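# Hang the towel from the tub evenly over a rail

## Task

Lift the towel out of the tub and drape it across the rail so roughly equal lengths hang on each side. The tub must stay upright on the shelf and the rail must stay upright; if either topples or is left tilted, the task fails. Finish by releasing the towel and moving the robot away.

## Robot and tools

ROBOT. TidyBot++: a wheeled base (0.54 m long, 0.50 m wide, 0.38 m tall) on four powered casters, carrying one seven-joint arm with a two-finger gripper. The shoulder sits 0.12 m ahead of the base centre at 0.68 m height. Segments: upper arm 0.42 m, forearm 0.31 m, hand 0.31 m. The arm begins folded, hand pointing down. Cameras: base_camera (fixed on the base, looking forward) and wrist_camera (looks along the hand).

FRAMES. Base frame: origin on the floor below the base centre, x forward, y left, z up, metres. hand_pose is reported in it: the point between the finger pads; the hand's z axis runs out along the fingers, and the fingers close along its y axis. Odometry frame: the base frame as it was at scene start. base_odometry counts wheel turns only (slip looks like travel); heading in rad, left positive, -3.142 to 3.142. base_tilt gives forward/right lean in degrees.

move. One action per call; everything except cameras and blocking is the action.
- base: object of relative offsets from where the base is now, along its current axes: translate_m (forward +, -2 to 2 m), strafe_m (left +, -2 to 2 m), rotate_rad (counter-clockwise from above +, -6.3 to 6.3 rad). Combined keys make one motion.
- joints: object of absolute joint targets in rad: joint_1_rad..joint_7_rad, plus gripper_pos (0 open, about 85 mm gap, to 1 closed). joint_1 positive turns the arm clockwise from above (opposite to heading). joint_2 range ±2.249 (0 = upper arm vertical, + leans forward), joint_4 ±2.579 (elbow, 0 straight), joint_6 ±2.099 (wrist). joints 1, 3, 5, 7 turn freely but take the short way, so send steps under half a turn. joint_7 at 1.57 with the hand down opens the fingers left/right.
- target: one list of 7 numbers [x, y, z, qw, qx, qy, qz], an absolute hand pose in the base frame, metres and unit quaternion. With target, joints may only contain gripper_pos.
- speeds: caps for this action only: translate_m and strafe_m 0.05 to 0.5 m/s (name only one when both are used), rotate_rad 0.1 to 1.57 rad/s.
- min_time_s: 0.1 to 8 s, lower bound on each arm motion's duration.
- cameras: list from base_camera, wrist_camera, all; [] none.
- blocking: true/omitted waits until motion settles; false returns after about 0.5 s while motion continues. A later move overrides only the parts it names.
An unknown key makes the call invalid; an out-of-range value gets it refused, and a refusal or an unrequested stop cancels the remaining robot calls in that reply.

wait(seconds 0 to 10, cameras): lets time pass, returns state; ends early when running moves settle. stop(cameras): brakes all your running motions; braked parts report "stopped". zoom_image(camera, region [x0, y0, x1, y1] pixels, top-left origin, at most 504 by 504): enlarges part of the newest image of that camera. read_manual(section "licences"): licence text only. finished_scene(scene): pass the current scene number; irreversible, the towel must already be hung and stay so.

RESULT LINES. move: "done" or the worst status. base_status, joint_status, hand_status: moving, done, off_target (rested away from target, may still push), contact_stop, time_out, stopped, not_followed (a check withheld the command; "joint command not followed" / "pose unreachable", with "cause:" for self-collision), torque_fault, limit_stop_at_motor_heat. hand_target: where the hand would be with all joints on target. motor_effort: percent of max per motor, bracketed peak for the last action. on_its_own: what the robot did unbidden. ARM HIT: the arm struck the base or itself. MOTOR HOT warns of heating; an OVER-TEMPERATURE FAULT makes the arm sag and go limp for a while.

PRACTICE. Target accuracy is roughly 3 cm; correct by adding (desired minus measured) position to your last target. To hold still, resend hand_target, not hand_pose. A load makes the arm sag; never command a joint to its current reading while holding something. Forward-pointing, low, close poses tend to miss or hit the base; nothing stops the arm hitting the base. A straight-down hand reaches at most about 0.94 m high, only near the base. Closed fingertips go about 20 mm past the hand point. gripper_pos 1 "done" means nothing was caught; "off_target" means something is held.

AVOID. Driving or turning while the arm is snagged above about 0.6 m, swinging a stretched arm sideways, or reaching far over nearby furniture: the robot can tip. Back away or retract the arm to undo a lean. Don't strike fixed or heavy objects, slam, drop things, release moving objects, or push hard against the tub, shelf or rail. A blocked base or joint keeps pushing; send a new target or stop. Torque sensors above 104.5 N m (joints 1-4) or 51.3 N m (joints 5-7) freeze the arm for 10 s. Long stretched holds heat motors. Thinking time lets the scene advance.

Each tool is called after "Emit:" as name(argument=value, ...), one argument or row to a line, values as JSON.

## Session

Emit:
move(
)

Scene clock: 0.00 s.
base_odometry: x=+0.000 y=+0.000 heading=+0.000
base_tilt: forward=+0.4 right=-0.8
base_status: not commanded
joint_positions: joint_1_rad=+0.027 joint_2_rad=-0.372 joint_3_rad=+3.148 joint_4_rad=-2.514 joint_5_rad=+0.015 joint_6_rad=-0.921 joint_7_rad=+1.539 gripper_pos=+0.000
joint_status: not commanded
motor_effort: joint_1_rad=+0 joint_2_rad=-2 joint_3_rad=+1 joint_4_rad=+12 joint_5_rad=+0 joint_6_rad=+2 joint_7_rad=+0
hand_pose: x=+0.2549 y=-0.0065 z=+0.5936 quat_wxyz=(+0.005, +0.999, -0.028, +0.039) (m; base frame)
hand_target: x=+0.2549 y=-0.0065 z=+0.5935 quat_wxyz=(+0.005, +0.999, -0.028, +0.039) (m; base frame)
hand_status: not commanded
pictures: base_camera, wrist_camera

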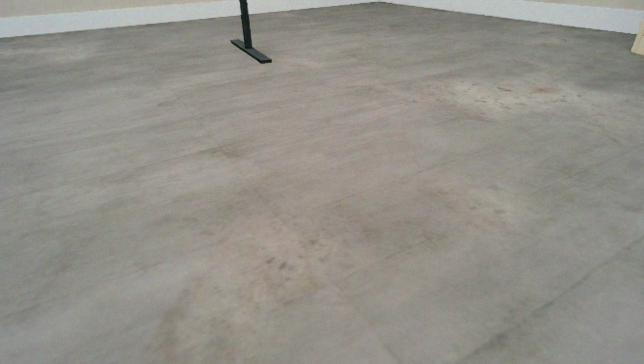

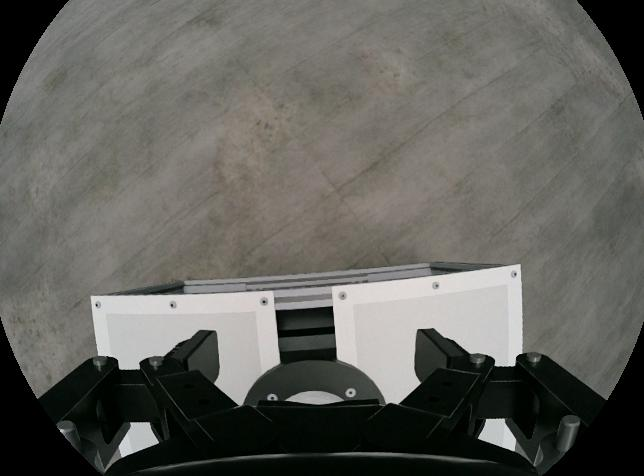

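Emit:
move(
  joints={"joint_6_rad": 0.45},
  cameras=["all"],
)

Scene clock: 2.47 s.
move: done
base_odometry: x=+0.000 y=+0.000 heading=+0.000
base_tilt: forward=+0.4 right=-0.8
base_status: not commanded
joint_positions: joint_1_rad=+0.027 joint_2_rad=-0.372 joint_3_rad=+3.148 joint_4_rad=-2.514 joint_5_rad=+0.015 joint_6_rad=+0.383 joint_7_rad=+1.539 gripper_pos=+0.000
joint_status: all done
motor_effort: joint_1_rad=+0(1) joint_2_rad=-5(6) joint_3_rad=+1(1) joint_4_rad=+16(16) joint_5_rad=+0(1) joint_6_rad=+9(10) joint_7_rad=+0(0)
hand_pose: x=+0.5362 y=-0.0108 z=+0.8458 quat_wxyz=(+0.002, +0.770, -0.018, +0.638) (m; base frame)
hand_target: x=+0.5394 y=-0.0107 z=+0.8663 quat_wxyz=(+0.001, +0.748, -0.018, +0.663) (m; base frame)
hand_status: not commanded
pictures: base_camera, wrist_camera

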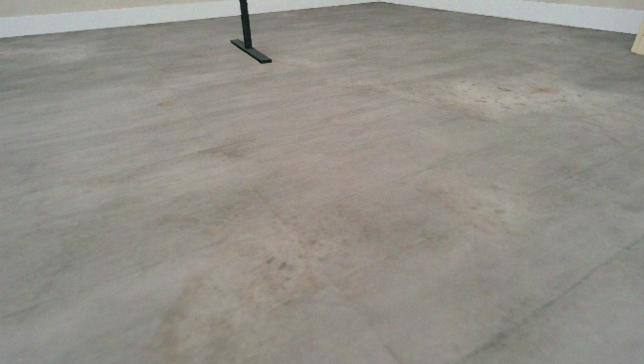

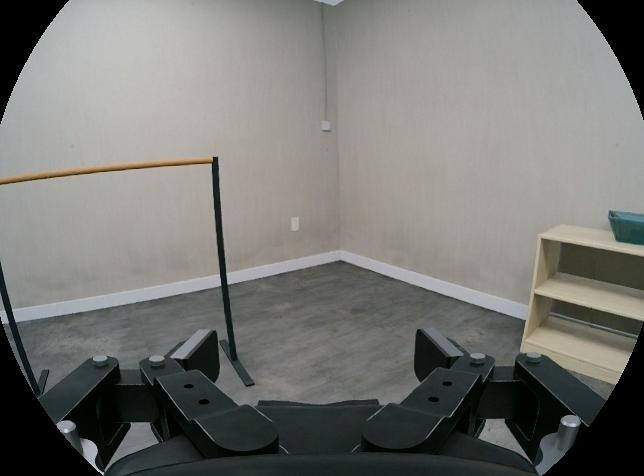

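Emit:
move(
  joints={"joint_1_rad": 0.73},
  cameras=["wrist_camera"],
)

Emit:
move(
  joints={"joint_1_rad": -0.6},
  cameras=["wrist_camera"],
)

Scene clock: 4.67 s.
move: done
base_odometry: x=+0.000 y=+0.000 heading=+0.000
base_tilt: forward=+0.4 right=-0.8
base_status: not commanded
joint_positions: joint_1_rad=+0.707 joint_2_rad=-0.372 joint_3_rad=+3.148 joint_4_rad=-2.514 joint_5_rad=+0.015 joint_6_rad=+0.383 joint_7_rad=+1.539 gripper_pos=+0.000
joint_status: all done
motor_effort: joint_1_rad=+0(2) joint_2_rad=-6(6) joint_3_rad=+1(2) joint_4_rad=+16(17) joint_5_rad=+0(0) joint_6_rad=+9(10) joint_7_rad=+0(1)
hand_pose: x=+0.4365 y=-0.2708 z=+0.8458 quat_wxyz=(+0.214, +0.720, -0.274, +0.601) (m; base frame)
hand_target: x=+0.4327 y=-0.2801 z=+0.8663 quat_wxyz=(+0.230, +0.697, -0.274, +0.622) (m; base frame)
hand_status: not commanded
pictures: wrist_camera

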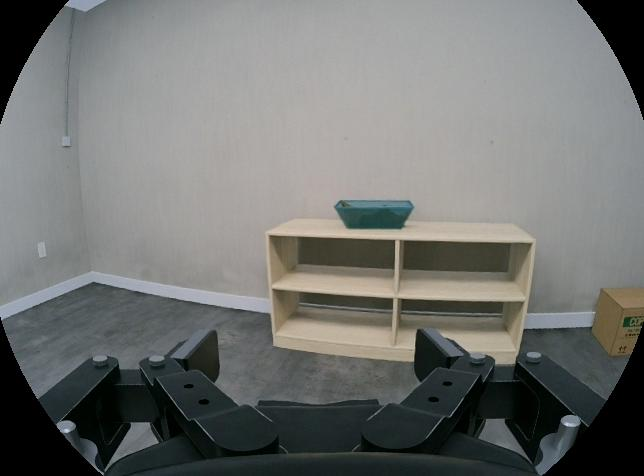

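Scene clock: 7.27 s.
move: done
base_odometry: x=+0.000 y=+0.000 heading=+0.000
base_tilt: forward=+0.4 right=-0.7
base_status: not commanded
joint_positions: joint_1_rad=-0.577 joint_2_rad=-0.372 joint_3_rad=+3.148 joint_4_rad=-2.514 joint_5_rad=+0.015 joint_6_rad=+0.383 joint_7_rad=+1.539 gripper_pos=+0.000
joint_status: all done
motor_effort: joint_1_rad=-1(2) joint_2_rad=-6(6) joint_3_rad=+1(2) joint_4_rad=+16(16) joint_5_rad=+0(0) joint_6_rad=+9(10) joint_7_rad=+0(0)
hand_pose: x=+0.4686 y=+0.2278 z=+0.8458 quat_wxyz=(-0.188, +0.741, +0.211, +0.609) (m; base frame)
hand_target: x=+0.4658 y=+0.2378 z=+0.8663 quat_wxyz=(-0.203, +0.717, +0.214, +0.631) (m; base frame)
hand_status: not commanded
pictures: wrist_camera

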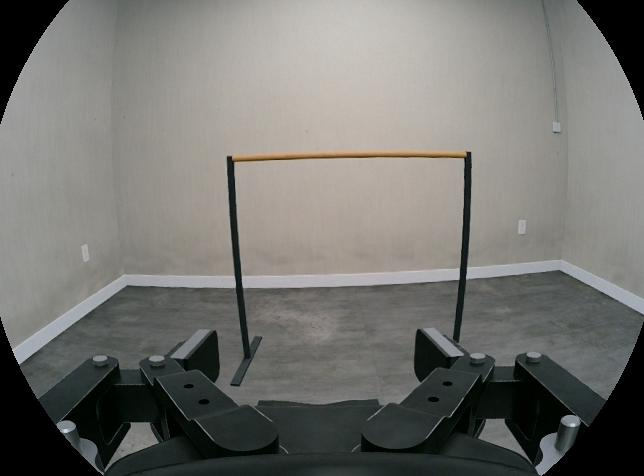

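Emit:
move(
  base={"translate_m": 0.84, "strafe_m": -0.615, "rotate_rad": -0.964},
  joints={"joint_1_rad": 0.0, "joint_2_rad": 0.0, "joint_4_rad": -1.6, "joint_6_rad": -0.6},
  cameras=["all"],
)

Scene clock: 18.30 s.
move: done
base_odometry: x=+0.840 y=-0.615 heading=-0.965
base_tilt: forward=+0.4 right=-0.8
base_status: done
joint_positions: joint_1_rad=-0.019 joint_2_rad=-0.001 joint_3_rad=+3.147 joint_4_rad=-1.626 joint_5_rad=+0.015 joint_6_rad=-0.555 joint_7_rad=+1.539 gripper_pos=+0.000
joint_status: all done
motor_effort: joint_1_rad=+0(3) joint_2_rad=-18(21) joint_3_rad=+1(4) joint_4_rad=+17(18) joint_5_rad=+0(1) joint_6_rad=+8(10) joint_7_rad=+0(1)
hand_pose: x=+0.6877 y=+0.0069 z=+0.9072 quat_wxyz=(-0.004, +0.887, -0.004, +0.462) (m; base frame)
hand_target: x=+0.6850 y=-0.0047 z=+0.9102 quat_wxyz=(+0.001, +0.891, -0.013, +0.454) (m; base frame)
hand_status: not commanded
pictures: base_camera, wrist_camera

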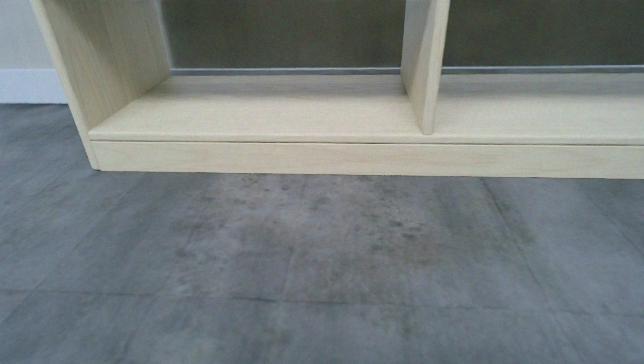

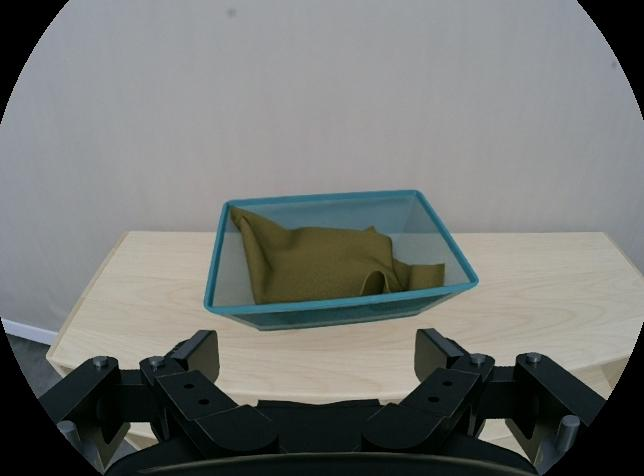

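Emit:
zoom_image(
  camera="wrist_camera",
  region=[190, 170, 500, 350],
)

Scaled by 1.626.

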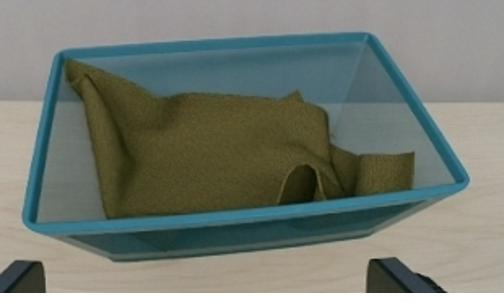

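Emit:
move(
  base={"translate_m": 0.35, "rotate_rad": -0.03},
  joints={"joint_1_rad": 0.0, "joint_2_rad": 0.2, "joint_4_rad": -1.08, "joint_6_rad": -1.67},
  cameras=["all"],
)

Scene clock: 24.23 s.
move: done
base_odometry: x=+1.039 y=-0.903 heading=-0.995
base_tilt: forward=+0.4 right=-0.8
base_status: done
joint_positions: joint_1_rad=-0.012 joint_2_rad=+0.196 joint_3_rad=+3.148 joint_4_rad=-1.107 joint_5_rad=+0.015 joint_6_rad=-1.622 joint_7_rad=+1.539 gripper_pos=+0.000
joint_status: all done
motor_effort: joint_1_rad=+0(2) joint_2_rad=-22(26) joint_3_rad=+1(3) joint_4_rad=+14(18) joint_5_rad=+0(1) joint_6_rad=+2(9) joint_7_rad=+0(1)
hand_pose: x=+0.5709 y=-0.0002 z=+0.8737 quat_wxyz=(+0.006, +0.994, -0.014, +0.108) (m; base frame)
hand_target: x=+0.5631 y=-0.0056 z=+0.8787 quat_wxyz=(+0.007, +0.995, -0.020, +0.096) (m; base frame)
hand_status: not commanded
pictures: base_camera, wrist_camera

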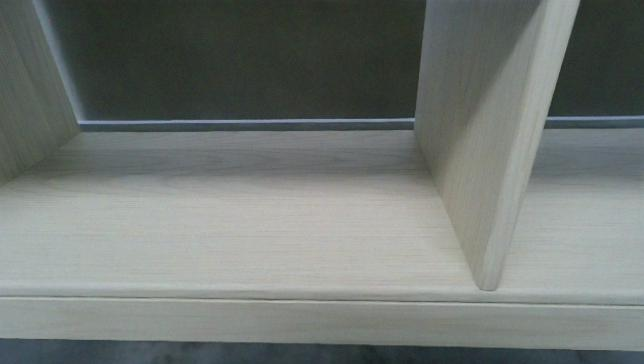

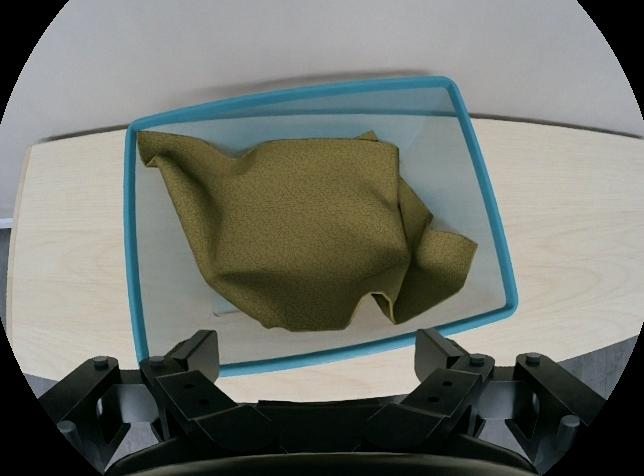

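Emit:
zoom_image(
  camera="wrist_camera",
  region=[110, 60, 540, 390],
)

Scaled by 1.172.

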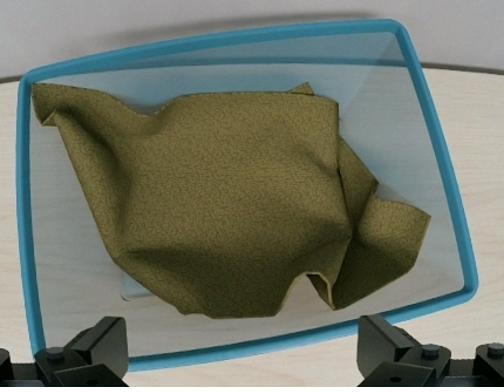

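Emit:
move(
  target=[0.712, 0.122, 0.82, 0, 0.890, 0.4556, 0],
  min_time_s=2.5,
  cameras=["wrist_camera"],
)

Scene clock: 41.23 s.
move: time_out
base_odometry: x=+1.039 y=-0.903 heading=-0.995
base_tilt: forward=+0.3 right=-0.8
base_status: not commanded
joint_positions: joint_1_rad=-0.153 joint_2_rad=+1.008 joint_3_rad=+3.194 joint_4_rad=+0.051 joint_5_rad=-0.013 joint_6_rad=-2.056 joint_7_rad=+2.231 gripper_pos=+0.000
joint_status: not commanded
motor_effort: joint_1_rad=+0(6) joint_2_rad=-40(44) joint_3_rad=+0(1) joint_4_rad=+12(15) joint_5_rad=+0(2) joint_6_rad=+2(4) joint_7_rad=+0(1)
hand_pose: x=+0.7658 y=+0.0910 z=+0.7782 quat_wxyz=(+0.033, +0.920, +0.387, +0.058) (m; base frame)
hand_target: x=+0.7653 y=+0.0875 z=+0.7846 quat_wxyz=(+0.039, +0.921, +0.383, +0.061) (m; base frame)
hand_status: time_out (0.075 m and 11.5 deg from the pose sent, 0.194 m and 57.1 deg at the start; a joint's target at an end of its range on 246 of 300 steps)
pictures: wrist_camera

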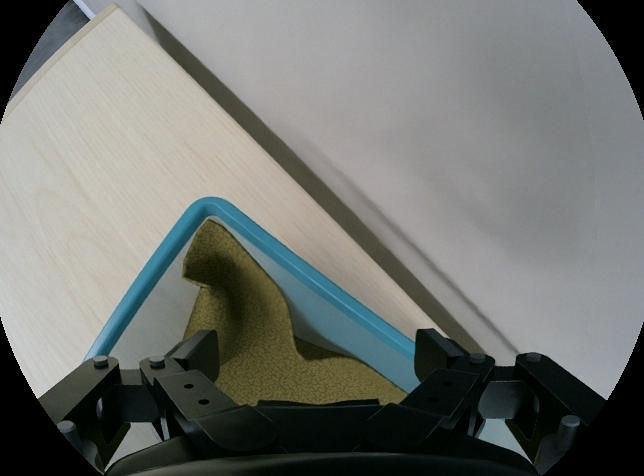

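Emit:
move(
  target=[0.60, 0.115, 0.83, 0, 0.9063, 0.4226, 0],
  joints={"gripper_pos": 0.1},
  min_time_s=1.5,
  cameras=[],
)

Emit:
move(
  base={"translate_m": 0.10},
  cameras=["wrist_camera"],
)

Scene clock: 46.07 s.
move: off_target
base_odometry: x=+1.039 y=-0.903 heading=-0.995
base_tilt: forward=+0.5 right=-0.8
base_status: not commanded
joint_positions: joint_1_rad=-0.153 joint_2_rad=+1.138 joint_3_rad=+3.269 joint_4_rad=+0.796 joint_5_rad=-0.347 joint_6_rad=-2.063 joint_7_rad=+2.022 gripper_pos=+0.100
joint_status: all done
motor_effort: joint_1_rad=+0(1) joint_2_rad=-37(41) joint_3_rad=-2(2) joint_4_rad=+7(13) joint_5_rad=+0(1) joint_6_rad=+6(7) joint_7_rad=+0(1)
hand_pose: x=+0.7842 y=+0.1900 z=+0.9174 quat_wxyz=(+0.002, +0.847, +0.397, +0.353) (m; base frame)
hand_target: x=+0.7728 y=+0.2024 z=+0.8975 quat_wxyz=(-0.011, +0.856, +0.399, +0.329) (m; base frame)
hand_status: off_target (0.217 m and 41.3 deg from the pose sent, 0.175 m and 8.8 deg at the start; a joint's target at an end of its range on 53 of 53 steps)
pictures: none
No camera images: "cameras" was empty.

Scene clock: 47.23 s.
move: done
base_odometry: x=+1.094 y=-0.986 heading=-0.995
base_tilt: forward=+0.3 right=-0.8
base_status: done
joint_positions: joint_1_rad=-0.165 joint_2_rad=+1.101 joint_3_rad=+3.269 joint_4_rad=+0.826 joint_5_rad=-0.385 joint_6_rad=-2.220 joint_7_rad=+2.004 gripper_pos=+0.100
joint_status: not commanded
motor_effort: joint_1_rad=+3(4) joint_2_rad=-23(37) joint_3_rad=-1(3) joint_4_rad=+2(7) joint_5_rad=+5(10) joint_6_rad=+22(40) joint_7_rad=+1(3)
hand_pose: x=+0.7328 y=+0.1892 z=+0.9196 quat_wxyz=(-0.005, +0.854, +0.419, +0.309) (m; base frame)
hand_target: x=+0.7728 y=+0.2024 z=+0.8975 quat_wxyz=(-0.011, +0.856, +0.399, +0.329) (m; base frame)
hand_status: not commanded
pictures: wrist_camera

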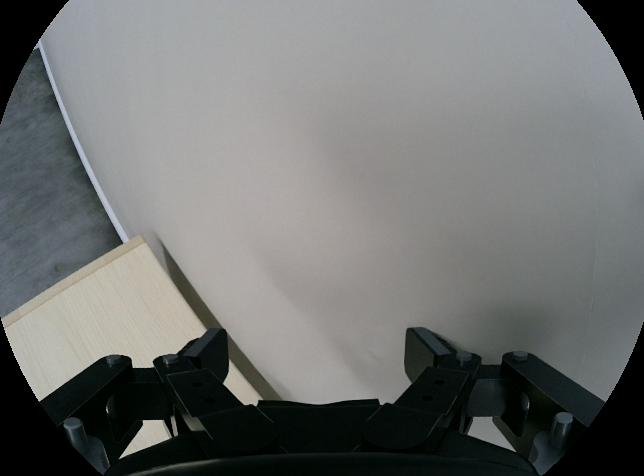

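Emit:
move(
  base={"translate_m": -0.2},
  cameras=[],
)

Scene clock: 49.03 s.
move: done
base_odometry: x=+0.985 y=-0.818 heading=-0.996
base_tilt: forward=+0.4 right=-0.8
base_status: done
joint_positions: joint_1_rad=-0.163 joint_2_rad=+1.172 joint_3_rad=+3.271 joint_4_rad=+0.823 joint_5_rad=-0.383 joint_6_rad=-2.133 joint_7_rad=+2.004 gripper_pos=+0.100
joint_status: not commanded
motor_effort: joint_1_rad=+0(3) joint_2_rad=-37(42) joint_3_rad=-2(3) joint_4_rad=+7(9) joint_5_rad=+0(5) joint_6_rad=+6(21) joint_7_rad=+0(2)
hand_pose: x=+0.7688 y=+0.1994 z=+0.8882 quat_wxyz=(-0.013, +0.854, +0.413, +0.316) (m; base frame)
hand_target: x=+0.7728 y=+0.2024 z=+0.8975 quat_wxyz=(-0.011, +0.856, +0.399, +0.329) (m; base frame)
hand_status: not commanded
pictures: none
No camera images: "cameras" was empty.

Emit:
move(
  joints={"joint_1_rad": -0.2215, "joint_2_rad": 0.542, "joint_3_rad": 3.147, "joint_4_rad": -0.807, "joint_5_rad": 0.015, "joint_6_rad": -1.793, "joint_7_rad": 2.22, "gripper_pos": 0.1},
  cameras=[],
)

Emit:
move(
  base={"translate_m": 0.18},
  cameras=["wrist_camera"],
)

Scene clock: 53.30 s.
move: done
base_odometry: x=+0.985 y=-0.818 heading=-0.996
base_tilt: forward=+0.4 right=-0.8
base_status: not commanded
joint_positions: joint_1_rad=-0.197 joint_2_rad=+0.596 joint_3_rad=+3.167 joint_4_rad=-0.783 joint_5_rad=-0.022 joint_6_rad=-1.842 joint_7_rad=+2.174 gripper_pos=+0.100
joint_status: all done
motor_effort: joint_1_rad=+0(2) joint_2_rad=-32(41) joint_3_rad=+1(3) joint_4_rad=+13(14) joint_5_rad=+0(1) joint_6_rad=+0(6) joint_7_rad=+0(2)
hand_pose: x=+0.6297 y=+0.1003 z=+0.7794 quat_wxyz=(-0.012, +0.924, +0.381, -0.038) (m; base frame)
hand_target: x=+0.6310 y=+0.1098 z=+0.8001 quat_wxyz=(+0.008, +0.908, +0.418, -0.002) (m; base frame)
hand_status: not commanded
pictures: none
No camera images: "cameras" was empty.

Scene clock: 54.87 s.
move: done
base_odometry: x=+1.083 y=-0.970 heading=-0.997
base_tilt: forward=+0.4 right=-0.8
base_status: done
joint_positions: joint_1_rad=-0.202 joint_2_rad=+0.581 joint_3_rad=+3.165 joint_4_rad=-0.786 joint_5_rad=-0.018 joint_6_rad=-1.833 joint_7_rad=+2.175 gripper_pos=+0.100
joint_status: not commanded
motor_effort: joint_1_rad=+0(3) joint_2_rad=-32(37) joint_3_rad=+1(2) joint_4_rad=+13(14) joint_5_rad=+0(1) joint_6_rad=+0(1) joint_7_rad=+0(0)
hand_pose: x=+0.6298 y=+0.1029 z=+0.7865 quat_wxyz=(-0.009, +0.922, +0.385, -0.027) (m; base frame)
hand_target: x=+0.6310 y=+0.1098 z=+0.8001 quat_wxyz=(+0.008, +0.908, +0.418, -0.002) (m; base frame)
hand_status: not commanded
pictures: wrist_camera

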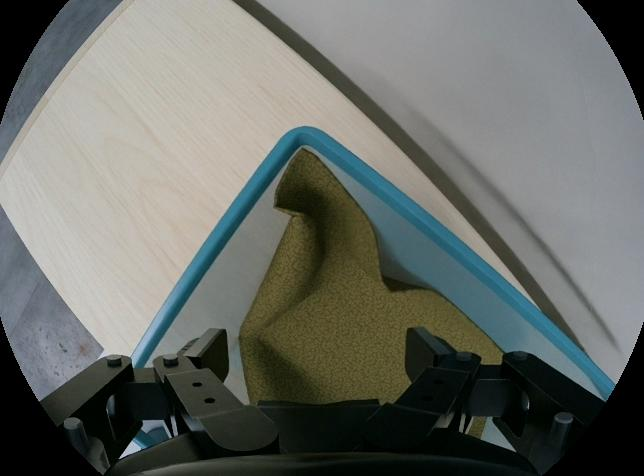

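Emit:
move(
  joints={"joint_1_rad": 0.2, "joint_2_rad": 0.23, "joint_3_rad": 3.147, "joint_4_rad": -1.314, "joint_5_rad": 0.015, "joint_6_rad": -1.576, "joint_7_rad": 1.5875, "gripper_pos": 0.0},
  cameras=["wrist_camera"],
)

Scene clock: 59.77 s.
move: done
base_odometry: x=+1.083 y=-0.970 heading=-0.997
base_tilt: forward=+0.4 right=-0.8
base_status: not commanded
joint_positions: joint_1_rad=+0.178 joint_2_rad=+0.269 joint_3_rad=+3.160 joint_4_rad=-1.290 joint_5_rad=-0.012 joint_6_rad=-1.626 joint_7_rad=+1.635 gripper_pos=+0.000
joint_status: all done
motor_effort: joint_1_rad=+0(2) joint_2_rad=-23(33) joint_3_rad=+1(2) joint_4_rad=+14(15) joint_5_rad=+0(2) joint_6_rad=+0(2) joint_7_rad=+1(1)
hand_pose: x=+0.5252 y=-0.0748 z=+0.7802 quat_wxyz=(-0.006, +0.998, -0.066, -0.021) (m; base frame)
hand_target: x=+0.5265 y=-0.0881 z=+0.7887 quat_wxyz=(+0.009, +0.995, -0.094, +0.010) (m; base frame)
hand_status: not commanded
pictures: wrist_camera

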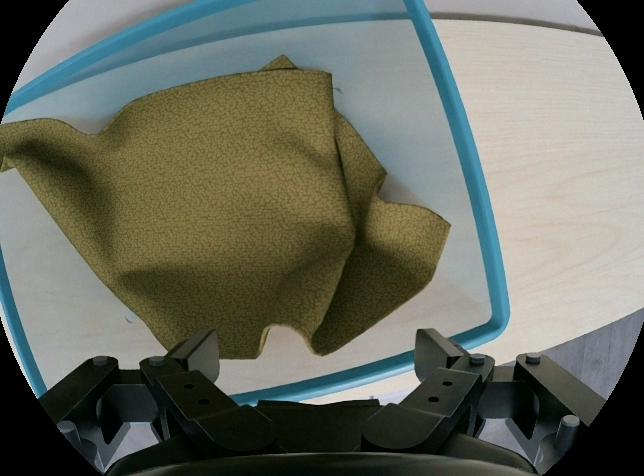

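Emit:
zoom_image(
  camera="wrist_camera",
  region=[200, 40, 480, 380],
)

Scaled by 1.482.

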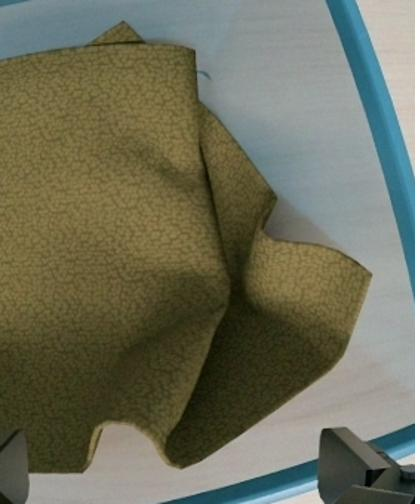

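Emit:
move(
  joints={"joint_1_rad": -0.23, "joint_2_rad": 0.5507, "joint_3_rad": 3.12, "joint_4_rad": -1.024, "joint_5_rad": 0.03, "joint_6_rad": -1.492, "joint_7_rad": 2.195, "gripper_pos": 0.294},
  cameras=["wrist_camera"],
)

Scene clock: 67.53 s.
move: done
base_odometry: x=+1.083 y=-0.970 heading=-0.997
base_tilt: forward=+0.4 right=-0.9
base_status: not commanded
joint_positions: joint_1_rad=-0.216 joint_2_rad=+0.542 joint_3_rad=+3.133 joint_4_rad=-1.053 joint_5_rad=-0.003 joint_6_rad=-1.541 joint_7_rad=+2.148 gripper_pos=+0.294
joint_status: all done
motor_effort: joint_1_rad=+0(3) joint_2_rad=-31(33) joint_3_rad=+0(2) joint_4_rad=+13(15) joint_5_rad=+0(2) joint_6_rad=+1(1) joint_7_rad=+0(1)
hand_pose: x=+0.6382 y=+0.1204 z=+0.7236 quat_wxyz=(-0.003, +0.921, +0.390, +0.004) (m; base frame)
hand_target: x=+0.6616 y=+0.1289 z=+0.7289 quat_wxyz=(+0.016, +0.905, +0.423, +0.035) (m; base frame)
hand_status: not commanded
pictures: wrist_camera

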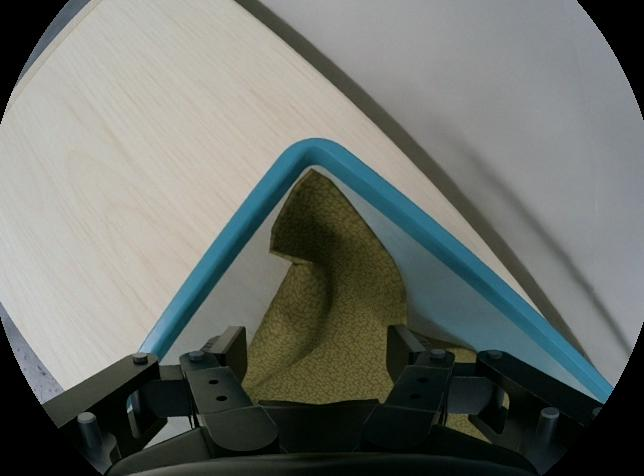

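Emit:
move(
  joints={"joint_1_rad": -0.178, "joint_2_rad": 0.597, "joint_4_rad": -1.264, "joint_6_rad": -1.263, "gripper_pos": 0.247},
  min_time_s=2,
  cameras=["wrist_camera"],
)

Scene clock: 72.27 s.
move: done
base_odometry: x=+1.083 y=-0.970 heading=-0.997
base_tilt: forward=+0.5 right=-0.8
base_status: not commanded
joint_positions: joint_1_rad=-0.190 joint_2_rad=+0.563 joint_3_rad=+3.133 joint_4_rad=-1.239 joint_5_rad=+0.007 joint_6_rad=-1.329 joint_7_rad=+2.150 gripper_pos=+0.247
joint_status: all done
motor_effort: joint_1_rad=-2(3) joint_2_rad=-29(33) joint_3_rad=-1(2) joint_4_rad=+13(15) joint_5_rad=-1(2) joint_6_rad=+3(5) joint_7_rad=+0(1)
hand_pose: x=+0.6424 y=+0.1039 z=+0.6543 quat_wxyz=(+0.002, +0.925, +0.379, +0.005) (m; base frame)
hand_target: x=+0.6530 y=+0.0989 z=+0.6288 quat_wxyz=(+0.010, +0.915, +0.403, +0.007) (m; base frame)
hand_status: not commanded
pictures: wrist_camera

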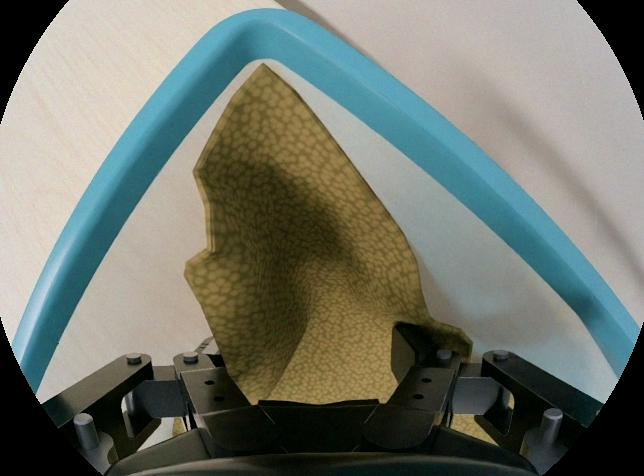

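Emit:
move(
  joints={"joint_2_rad": 0.632},
  min_time_s=1,
  cameras=[],
)

Emit:
move(
  joints={"gripper_pos": 1.0},
  cameras=["wrist_camera"],
)

Scene clock: 74.47 s.
move: done
base_odometry: x=+1.083 y=-0.970 heading=-0.997
base_tilt: forward=+0.4 right=-0.9
base_status: not commanded
joint_positions: joint_1_rad=-0.190 joint_2_rad=+0.591 joint_3_rad=+3.133 joint_4_rad=-1.239 joint_5_rad=+0.008 joint_6_rad=-1.327 joint_7_rad=+2.150 gripper_pos=+0.247
joint_status: all done
motor_effort: joint_1_rad=-2(3) joint_2_rad=-28(30) joint_3_rad=-1(2) joint_4_rad=+13(14) joint_5_rad=-2(2) joint_6_rad=+3(4) joint_7_rad=+0(0)
hand_pose: x=+0.6420 y=+0.1035 z=+0.6391 quat_wxyz=(+0.000, +0.925, +0.379, -0.008) (m; base frame)
hand_target: x=+0.6509 y=+0.0985 z=+0.6099 quat_wxyz=(+0.006, +0.915, +0.403, -0.010) (m; base frame)
hand_status: not commanded
pictures: none
No camera images: "cameras" was empty.

Scene clock: 75.43 s.
move: done
base_odometry: x=+1.083 y=-0.970 heading=-0.997
base_tilt: forward=+0.4 right=-0.8
base_status: not commanded
joint_positions: joint_1_rad=-0.190 joint_2_rad=+0.586 joint_3_rad=+3.118 joint_4_rad=-1.239 joint_5_rad=+0.007 joint_6_rad=-1.319 joint_7_rad=+2.151 gripper_pos=+0.978
joint_status: all done
motor_effort: joint_1_rad=+2(3) joint_2_rad=-23(30) joint_3_rad=+2(3) joint_4_rad=+8(14) joint_5_rad=+2(4) joint_6_rad=+3(6) joint_7_rad=+0(1)
hand_pose: x=+0.6434 y=+0.1111 z=+0.6422 quat_wxyz=(-0.003, +0.923, +0.385, -0.001) (m; base frame)
hand_target: x=+0.6509 y=+0.0985 z=+0.6099 quat_wxyz=(+0.006, +0.915, +0.403, -0.010) (m; base frame)
hand_status: not commanded
pictures: wrist_camera

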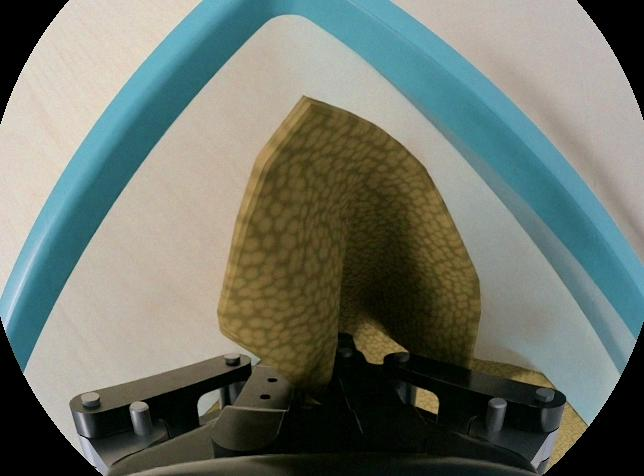

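Emit:
move(
  joints={"joint_1_rad": 0.0, "joint_2_rad": -0.028, "joint_4_rad": -1.216, "joint_6_rad": -1.168, "joint_7_rad": 1.9},
  min_time_s=2.5,
  cameras=["wrist_camera"],
)

Scene clock: 80.07 s.
move: done
base_odometry: x=+1.083 y=-0.970 heading=-0.997
base_tilt: forward=+0.4 right=-0.9
base_status: not commanded
joint_positions: joint_1_rad=-0.023 joint_2_rad=-0.004 joint_3_rad=+3.118 joint_4_rad=-1.239 joint_5_rad=+0.007 joint_6_rad=-1.233 joint_7_rad=+1.946 gripper_pos=+0.978
joint_status: all done
motor_effort: joint_1_rad=+0(2) joint_2_rad=-17(34) joint_3_rad=+1(2) joint_4_rad=+16(17) joint_5_rad=+0(3) joint_6_rad=+7(7) joint_7_rad=+0(2)
hand_pose: x=+0.6075 y=+0.0222 z=+0.9629 quat_wxyz=(+0.058, +0.923, +0.198, +0.326) (m; base frame)
hand_target: x=+0.6187 y=+0.0037 z=+0.9999 quat_wxyz=(+0.074, +0.910, +0.161, +0.376) (m; base frame)
hand_status: not commanded
pictures: wrist_camera

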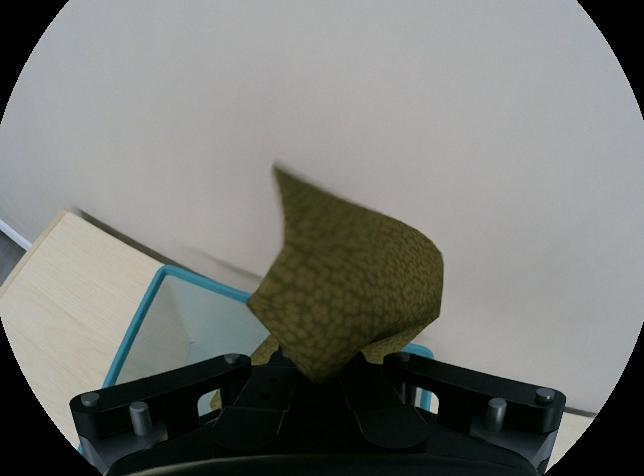

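Emit:
move(
  joints={"joint_1_rad": 0.0, "joint_2_rad": -0.167, "joint_4_rad": -1.035, "joint_6_rad": -0.66, "joint_7_rad": 1.57},
  min_time_s=2,
  cameras=["all"],
)

Scene clock: 82.70 s.
move: done
base_odometry: x=+1.083 y=-0.970 heading=-0.997
base_tilt: forward=+0.4 right=-0.9
base_status: not commanded
joint_positions: joint_1_rad=-0.023 joint_2_rad=-0.141 joint_3_rad=+3.118 joint_4_rad=-1.062 joint_5_rad=+0.007 joint_6_rad=-0.734 joint_7_rad=+1.616 gripper_pos=+0.978
joint_status: all done
motor_effort: joint_1_rad=+0(2) joint_2_rad=-13(19) joint_3_rad=+1(1) joint_4_rad=+16(18) joint_5_rad=+0(1) joint_6_rad=+10(10) joint_7_rad=+0(1)
hand_pose: x=+0.6195 y=+0.0251 z=+1.2622 quat_wxyz=(+0.004, +0.735, +0.035, +0.677) (m; base frame)
hand_target: x=+0.5996 y=+0.0081 z=+1.3133 quat_wxyz=(+0.008, +0.692, +0.010, +0.722) (m; base frame)
hand_status: not commanded
pictures: base_camera, wrist_camera

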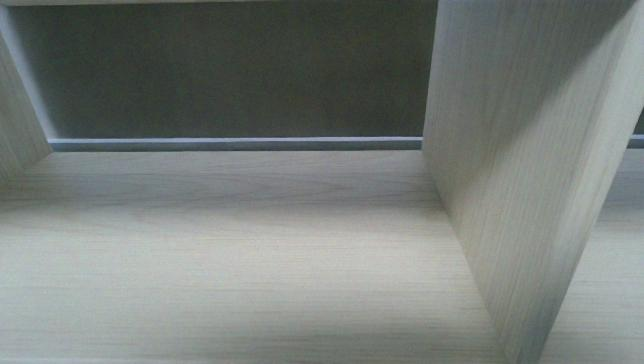

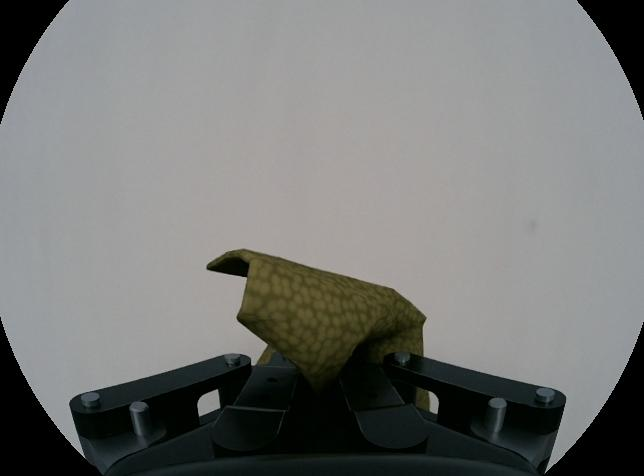

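Emit:
move(
  base={"translate_m": -0.5},
  speeds={"translate_m": 0.3},
  joints={"joint_2_rad": -0.155, "joint_4_rad": -1.24, "joint_6_rad": 0.02},
  cameras=["base_camera"],
)

Scene clock: 86.57 s.
move: done
base_odometry: x=+0.811 y=-0.550 heading=-0.998
base_tilt: forward=+0.4 right=-0.8
base_status: done
joint_positions: joint_1_rad=-0.020 joint_2_rad=-0.148 joint_3_rad=+3.118 joint_4_rad=-1.220 joint_5_rad=+0.007 joint_6_rad=-0.047 joint_7_rad=+1.615 gripper_pos=+0.978
joint_status: all done
motor_effort: joint_1_rad=-1(2) joint_2_rad=-13(18) joint_3_rad=+1(4) joint_4_rad=+16(18) joint_5_rad=+0(1) joint_6_rad=+9(11) joint_7_rad=+0(1)
hand_pose: x=+0.6125 y=+0.0255 z=+1.3839 quat_wxyz=(+0.004, +0.530, +0.027, +0.847) (m; base frame)
hand_target: x=+0.6039 y=+0.0143 z=+1.3951 quat_wxyz=(+0.004, +0.507, +0.015, +0.862) (m; base frame)
hand_status: not commanded
pictures: base_camera

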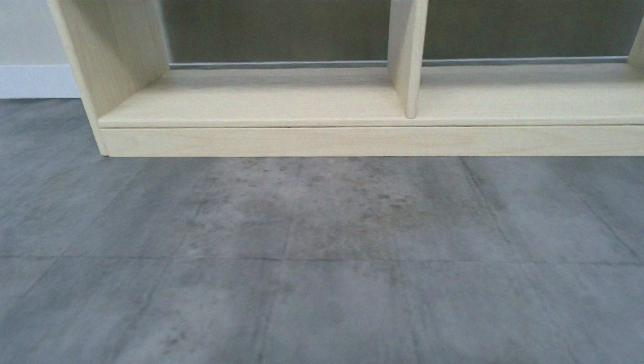

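Emit:
move(
  base={"translate_m": -0.783, "strafe_m": 0.473, "rotate_rad": 1.53},
  speeds={"rotate_rad": 0.7},
  joints={"joint_1_rad": 0.0, "joint_2_rad": 0.326, "joint_4_rad": -1.811, "joint_6_rad": -1.004, "joint_7_rad": 1.57},
  min_time_s=2.5,
  cameras=["all"],
)

Scene clock: 91.27 s.
move: done
base_odometry: x=+0.784 y=+0.365 heading=+0.533
base_tilt: forward=+0.4 right=-0.8
base_status: done
joint_positions: joint_1_rad=-0.012 joint_2_rad=+0.323 joint_3_rad=+3.117 joint_4_rad=-1.796 joint_5_rad=+0.007 joint_6_rad=-0.956 joint_7_rad=+1.615 gripper_pos=+0.978
joint_status: all done
motor_effort: joint_1_rad=-1(3) joint_2_rad=-24(27) joint_3_rad=+0(3) joint_4_rad=+13(20) joint_5_rad=+0(2) joint_6_rad=+2(11) joint_7_rad=+1(2)
hand_pose: x=+0.5413 y=+0.0148 z=+0.6064 quat_wxyz=(-0.001, +0.999, +0.041, +0.033) (m; base frame)
hand_target: x=+0.5191 y=+0.0022 z=+0.6006 quat_wxyz=(+0.009, +1.000, +0.018, +0.000) (m; base frame)
hand_status: not commanded
pictures: base_camera, wrist_camera

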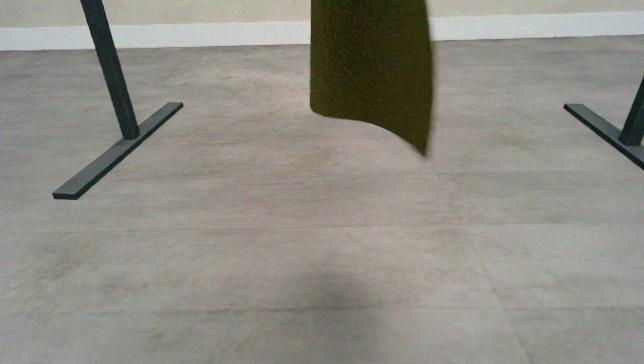

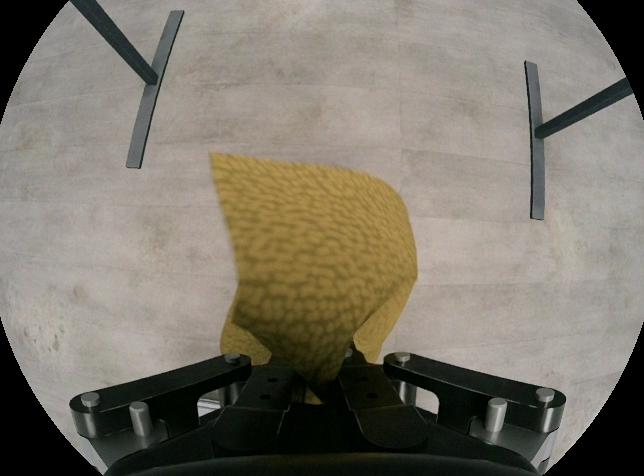

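Emit:
move(
  base={"rotate_rad": -0.042},
  joints={"joint_1_rad": 0.0, "joint_2_rad": -0.02, "joint_4_rad": -1.0, "joint_6_rad": -1.36},
  min_time_s=1.5,
  cameras=["all"],
)

Scene clock: 97.60 s.
move: done
base_odometry: x=+0.784 y=+0.365 heading=+0.492
base_tilt: forward=+0.4 right=-0.9
base_status: done
joint_positions: joint_1_rad=-0.004 joint_2_rad=+0.007 joint_3_rad=+3.120 joint_4_rad=-1.027 joint_5_rad=+0.007 joint_6_rad=-1.316 joint_7_rad=+1.615 gripper_pos=+0.978
joint_status: all done
motor_effort: joint_1_rad=+0(4) joint_2_rad=-17(28) joint_3_rad=+1(3) joint_4_rad=+15(17) joint_5_rad=+0(1) joint_6_rad=+7(9) joint_7_rad=+0(1)
hand_pose: x=+0.6131 y=+0.0114 z=+1.0447 quat_wxyz=(+0.007, +0.922, +0.031, +0.386) (m; base frame)
hand_target: x=+0.5950 y=+0.0027 z=+1.0612 quat_wxyz=(+0.011, +0.921, +0.007, +0.390) (m; base frame)
hand_status: not commanded
pictures: base_camera, wrist_camera

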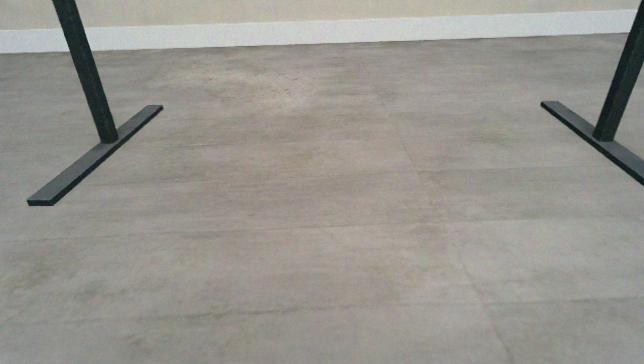

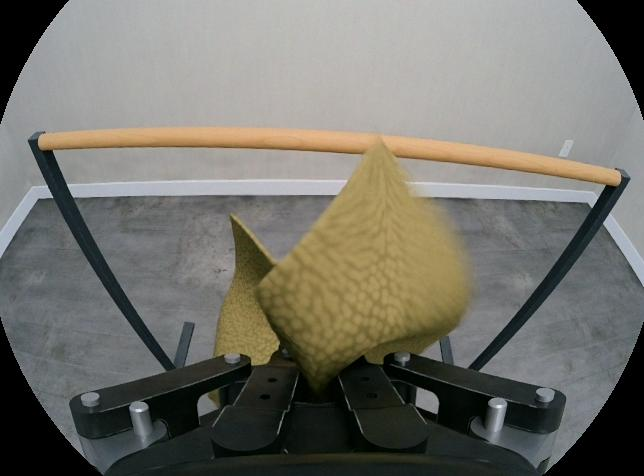

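Emit:
move(
  base={"translate_m": 0.465},
  speeds={"translate_m": 0.2},
  cameras=["all"],
)

Scene clock: 102.47 s.
move: done
base_odometry: x=+1.194 y=+0.585 heading=+0.492
base_tilt: forward=+0.4 right=-0.8
base_status: done
joint_positions: joint_1_rad=-0.004 joint_2_rad=-0.002 joint_3_rad=+3.120 joint_4_rad=-1.026 joint_5_rad=+0.007 joint_6_rad=-1.320 joint_7_rad=+1.615 gripper_pos=+0.978
joint_status: not commanded
motor_effort: joint_1_rad=+0(1) joint_2_rad=-16(20) joint_3_rad=+0(1) joint_4_rad=+15(16) joint_5_rad=+0(1) joint_6_rad=+8(9) joint_7_rad=+0(1)
hand_pose: x=+0.6089 y=+0.0113 z=+1.0485 quat_wxyz=(+0.007, +0.921, +0.031, +0.388) (m; base frame)
hand_target: x=+0.5950 y=+0.0027 z=+1.0612 quat_wxyz=(+0.011, +0.921, +0.007, +0.390) (m; base frame)
hand_status: not commanded
pictures: base_camera, wrist_camera

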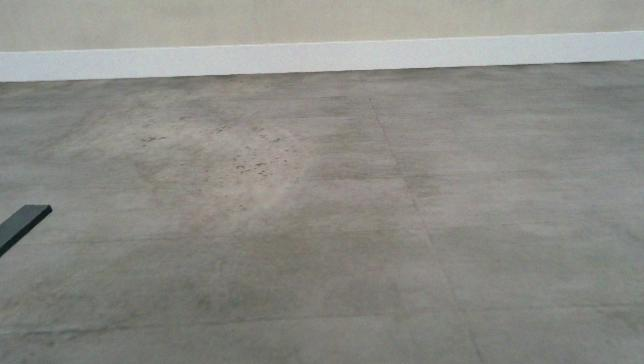

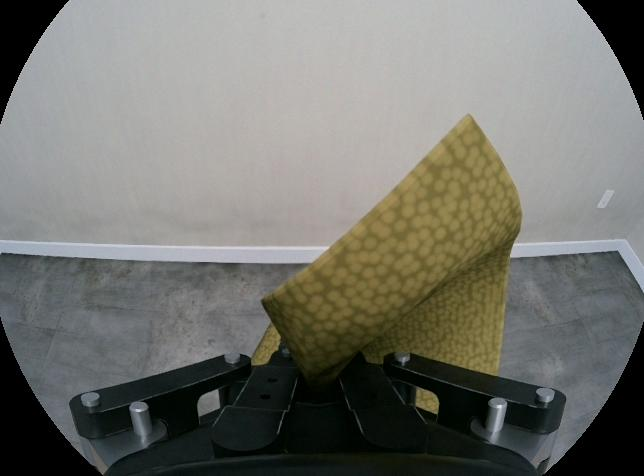

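Emit:
move(
  joints={"joint_2_rad": -0.1, "joint_4_rad": -1.405, "joint_6_rad": -1.005},
  min_time_s=1.5,
  cameras=["wrist_camera"],
)

Scene clock: 106.03 s.
move: done
base_odometry: x=+1.194 y=+0.585 heading=+0.492
base_tilt: forward=+0.4 right=-0.8
base_status: not commanded
joint_positions: joint_1_rad=-0.004 joint_2_rad=-0.065 joint_3_rad=+3.120 joint_4_rad=-1.382 joint_5_rad=+0.007 joint_6_rad=-1.071 joint_7_rad=+1.615 gripper_pos=+0.978
joint_status: all done
motor_effort: joint_1_rad=+0(1) joint_2_rad=-15(17) joint_3_rad=+1(1) joint_4_rad=+16(18) joint_5_rad=+0(1) joint_6_rad=+7(8) joint_7_rad=+0(0)
hand_pose: x=+0.6084 y=+0.0119 z=+0.9537 quat_wxyz=(+0.008, +0.929, +0.033, +0.368) (m; base frame)
hand_target: x=+0.6101 y=+0.0046 z=+0.9734 quat_wxyz=(+0.011, +0.915, +0.012, +0.404) (m; base frame)
hand_status: not commanded
pictures: wrist_camera

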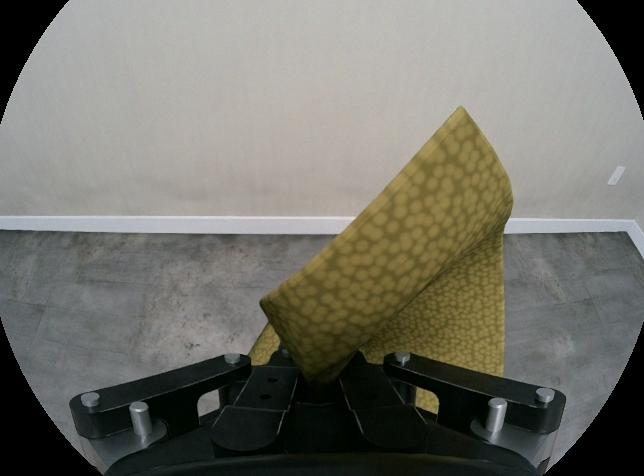

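Emit:
move(
  joints={"gripper_pos": 0.0},
  cameras=["wrist_camera"],
)

Scene clock: 107.53 s.
move: done
base_odometry: x=+1.194 y=+0.585 heading=+0.492
base_tilt: forward=+0.5 right=-0.8
base_status: not commanded
joint_positions: joint_1_rad=-0.004 joint_2_rad=-0.065 joint_3_rad=+3.120 joint_4_rad=-1.382 joint_5_rad=+0.007 joint_6_rad=-1.068 joint_7_rad=+1.615 gripper_pos=+0.000
joint_status: all done
motor_effort: joint_1_rad=+0(1) joint_2_rad=-15(16) joint_3_rad=+1(1) joint_4_rad=+16(17) joint_5_rad=+0(0) joint_6_rad=+7(8) joint_7_rad=+0(1)
hand_pose: x=+0.6093 y=+0.0119 z=+0.9544 quat_wxyz=(+0.008, +0.929, +0.033, +0.370) (m; base frame)
hand_target: x=+0.6101 y=+0.0046 z=+0.9734 quat_wxyz=(+0.011, +0.915, +0.012, +0.404) (m; base frame)
hand_status: not commanded
pictures: wrist_camera

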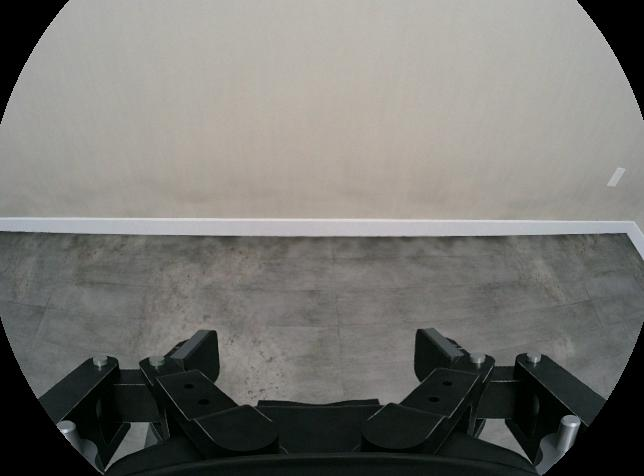

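Emit:
move(
  joints={"joint_6_rad": -0.2},
  cameras=[],
)

Emit:
move(
  base={"translate_m": -0.75},
  speeds={"translate_m": 0.35},
  cameras=["wrist_camera"],
)

Scene clock: 110.00 s.
move: done
base_odometry: x=+1.194 y=+0.585 heading=+0.492
base_tilt: forward=+0.4 right=-0.7
base_status: not commanded
joint_positions: joint_1_rad=-0.004 joint_2_rad=-0.072 joint_3_rad=+3.120 joint_4_rad=-1.388 joint_5_rad=+0.007 joint_6_rad=-0.268 joint_7_rad=+1.615 gripper_pos=+0.000
joint_status: all done
motor_effort: joint_1_rad=+0(1) joint_2_rad=-17(17) joint_3_rad=+1(1) joint_4_rad=+18(18) joint_5_rad=+0(1) joint_6_rad=+9(10) joint_7_rad=+0(0)
hand_pose: x=+0.7040 y=+0.0160 z=+1.1765 quat_wxyz=(+0.011, +0.711, +0.027, +0.702) (m; base frame)
hand_target: x=+0.6905 y=+0.0129 z=+1.2035 quat_wxyz=(+0.005, +0.683, +0.016, +0.730) (m; base frame)
hand_status: not commanded
pictures: none
No camera images: "cameras" was empty.

Scene clock: 113.17 s.
move: done
base_odometry: x=+0.533 y=+0.230 heading=+0.492
base_tilt: forward=+0.4 right=-0.8
base_status: done
joint_positions: joint_1_rad=-0.003 joint_2_rad=-0.086 joint_3_rad=+3.121 joint_4_rad=-1.388 joint_5_rad=+0.007 joint_6_rad=-0.265 joint_7_rad=+1.615 gripper_pos=+0.000
joint_status: not commanded
motor_effort: joint_1_rad=+0(4) joint_2_rad=-16(21) joint_3_rad=+1(4) joint_4_rad=+17(19) joint_5_rad=+0(1) joint_6_rad=+10(10) joint_7_rad=+0(1)
hand_pose: x=+0.6968 y=+0.0157 z=+1.1859 quat_wxyz=(+0.011, +0.705, +0.027, +0.709) (m; base frame)
hand_target: x=+0.6905 y=+0.0129 z=+1.2035 quat_wxyz=(+0.005, +0.683, +0.016, +0.730) (m; base frame)
hand_status: not commanded
pictures: wrist_camera

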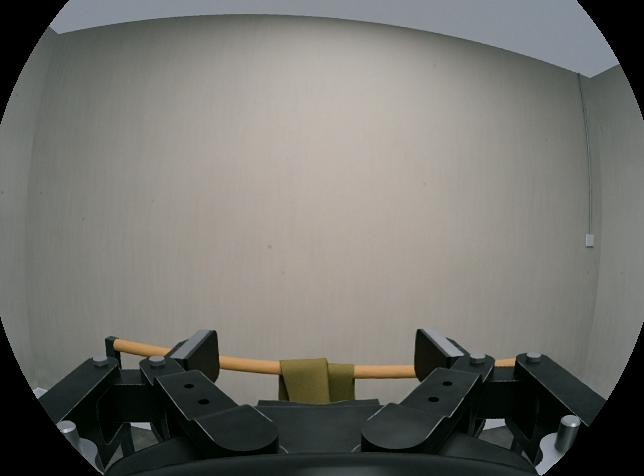

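Emit:
move(
  joints={"joint_1_rad": 0.0, "joint_2_rad": -0.372, "joint_4_rad": -2.514, "joint_6_rad": 0.3, "joint_7_rad": 1.57},
  cameras=["all"],
)

Scene clock: 116.03 s.
move: done
base_odometry: x=+0.533 y=+0.230 heading=+0.492
base_tilt: forward=+0.4 right=-0.8
base_status: not commanded
joint_positions: joint_1_rad=-0.003 joint_2_rad=-0.347 joint_3_rad=+3.121 joint_4_rad=-2.491 joint_5_rad=+0.007 joint_6_rad=+0.231 joint_7_rad=+1.615 gripper_pos=+0.000
joint_status: all done
motor_effort: joint_1_rad=+0(2) joint_2_rad=-6(17) joint_3_rad=+1(1) joint_4_rad=+16(19) joint_5_rad=+0(1) joint_6_rad=+9(11) joint_7_rad=+0(1)
hand_pose: x=+0.5330 y=+0.0123 z=+0.8027 quat_wxyz=(+0.010, +0.816, +0.033, +0.577) (m; base frame)
hand_target: x=+0.5300 y=+0.0135 z=+0.8203 quat_wxyz=(+0.002, +0.796, +0.024, +0.605) (m; base frame)
hand_status: not commanded
pictures: base_camera, wrist_camera

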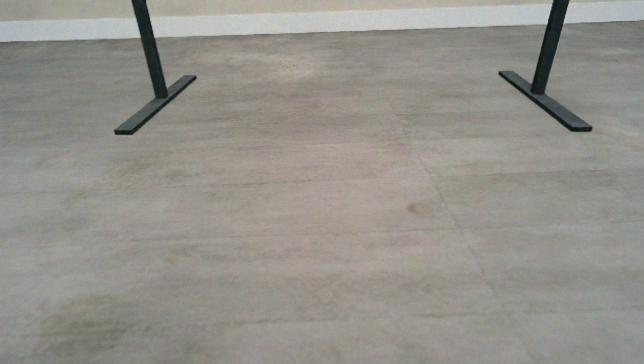

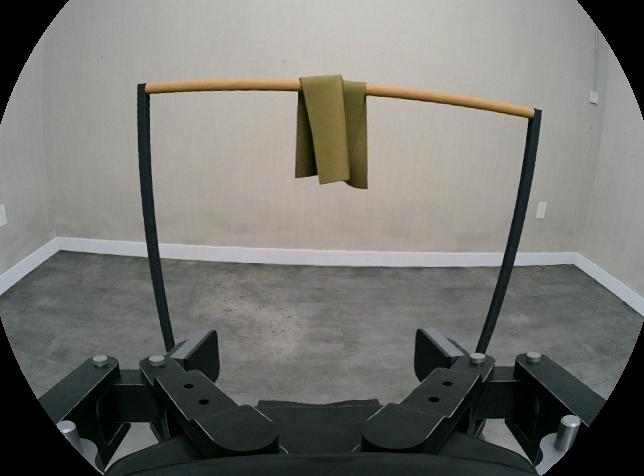

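Emit:
zoom_image(
  camera="wrist_camera",
  region=[270, 60, 400, 200],
)

Scaled by 3.600.

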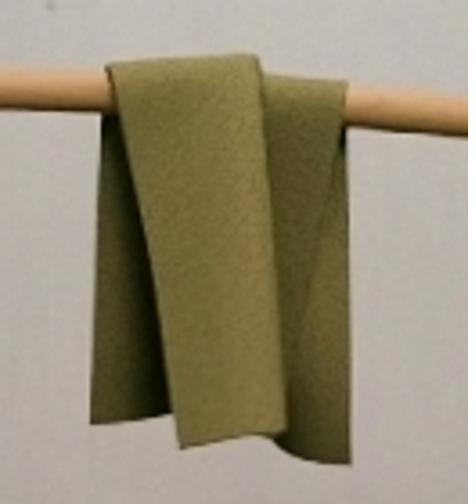

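Emit:
move(
  joints={"joint_1_rad": 1.5},
  cameras=["wrist_camera"],
)

Scene clock: 120.57 s.
move: done
base_odometry: x=+0.533 y=+0.230 heading=+0.492
base_tilt: forward=+0.4 right=-0.8
base_status: not commanded
joint_positions: joint_1_rad=+1.477 joint_2_rad=-0.347 joint_3_rad=+3.121 joint_4_rad=-2.491 joint_5_rad=+0.007 joint_6_rad=+0.233 joint_7_rad=+1.615 gripper_pos=+0.000
joint_status: all done
motor_effort: joint_1_rad=+0(2) joint_2_rad=-6(6) joint_3_rad=+1(2) joint_4_rad=+16(16) joint_5_rad=+0(1) joint_6_rad=+9(10) joint_7_rad=+0(1)
hand_pose: x=+0.1688 y=-0.4114 z=+0.8033 quat_wxyz=(+0.397, +0.625, -0.526, +0.419) (m; base frame)
hand_target: x=+0.1615 y=-0.4090 z=+0.8203 quat_wxyz=(+0.414, +0.599, -0.525, +0.441) (m; base frame)
hand_status: not commanded
pictures: wrist_camera

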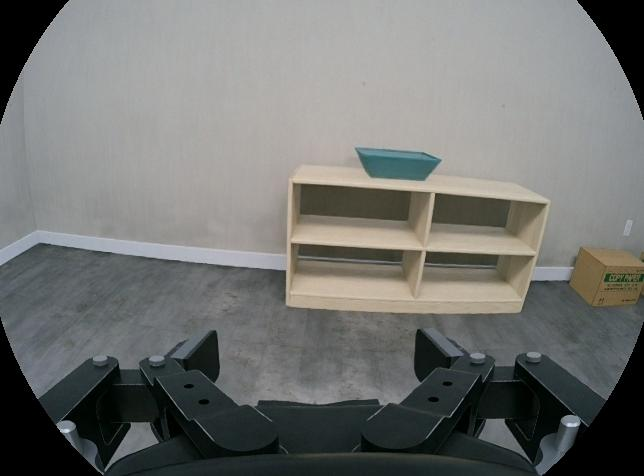

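Emit:
finished_scene(
  scene=1,
)

The scene is finished: the task was done.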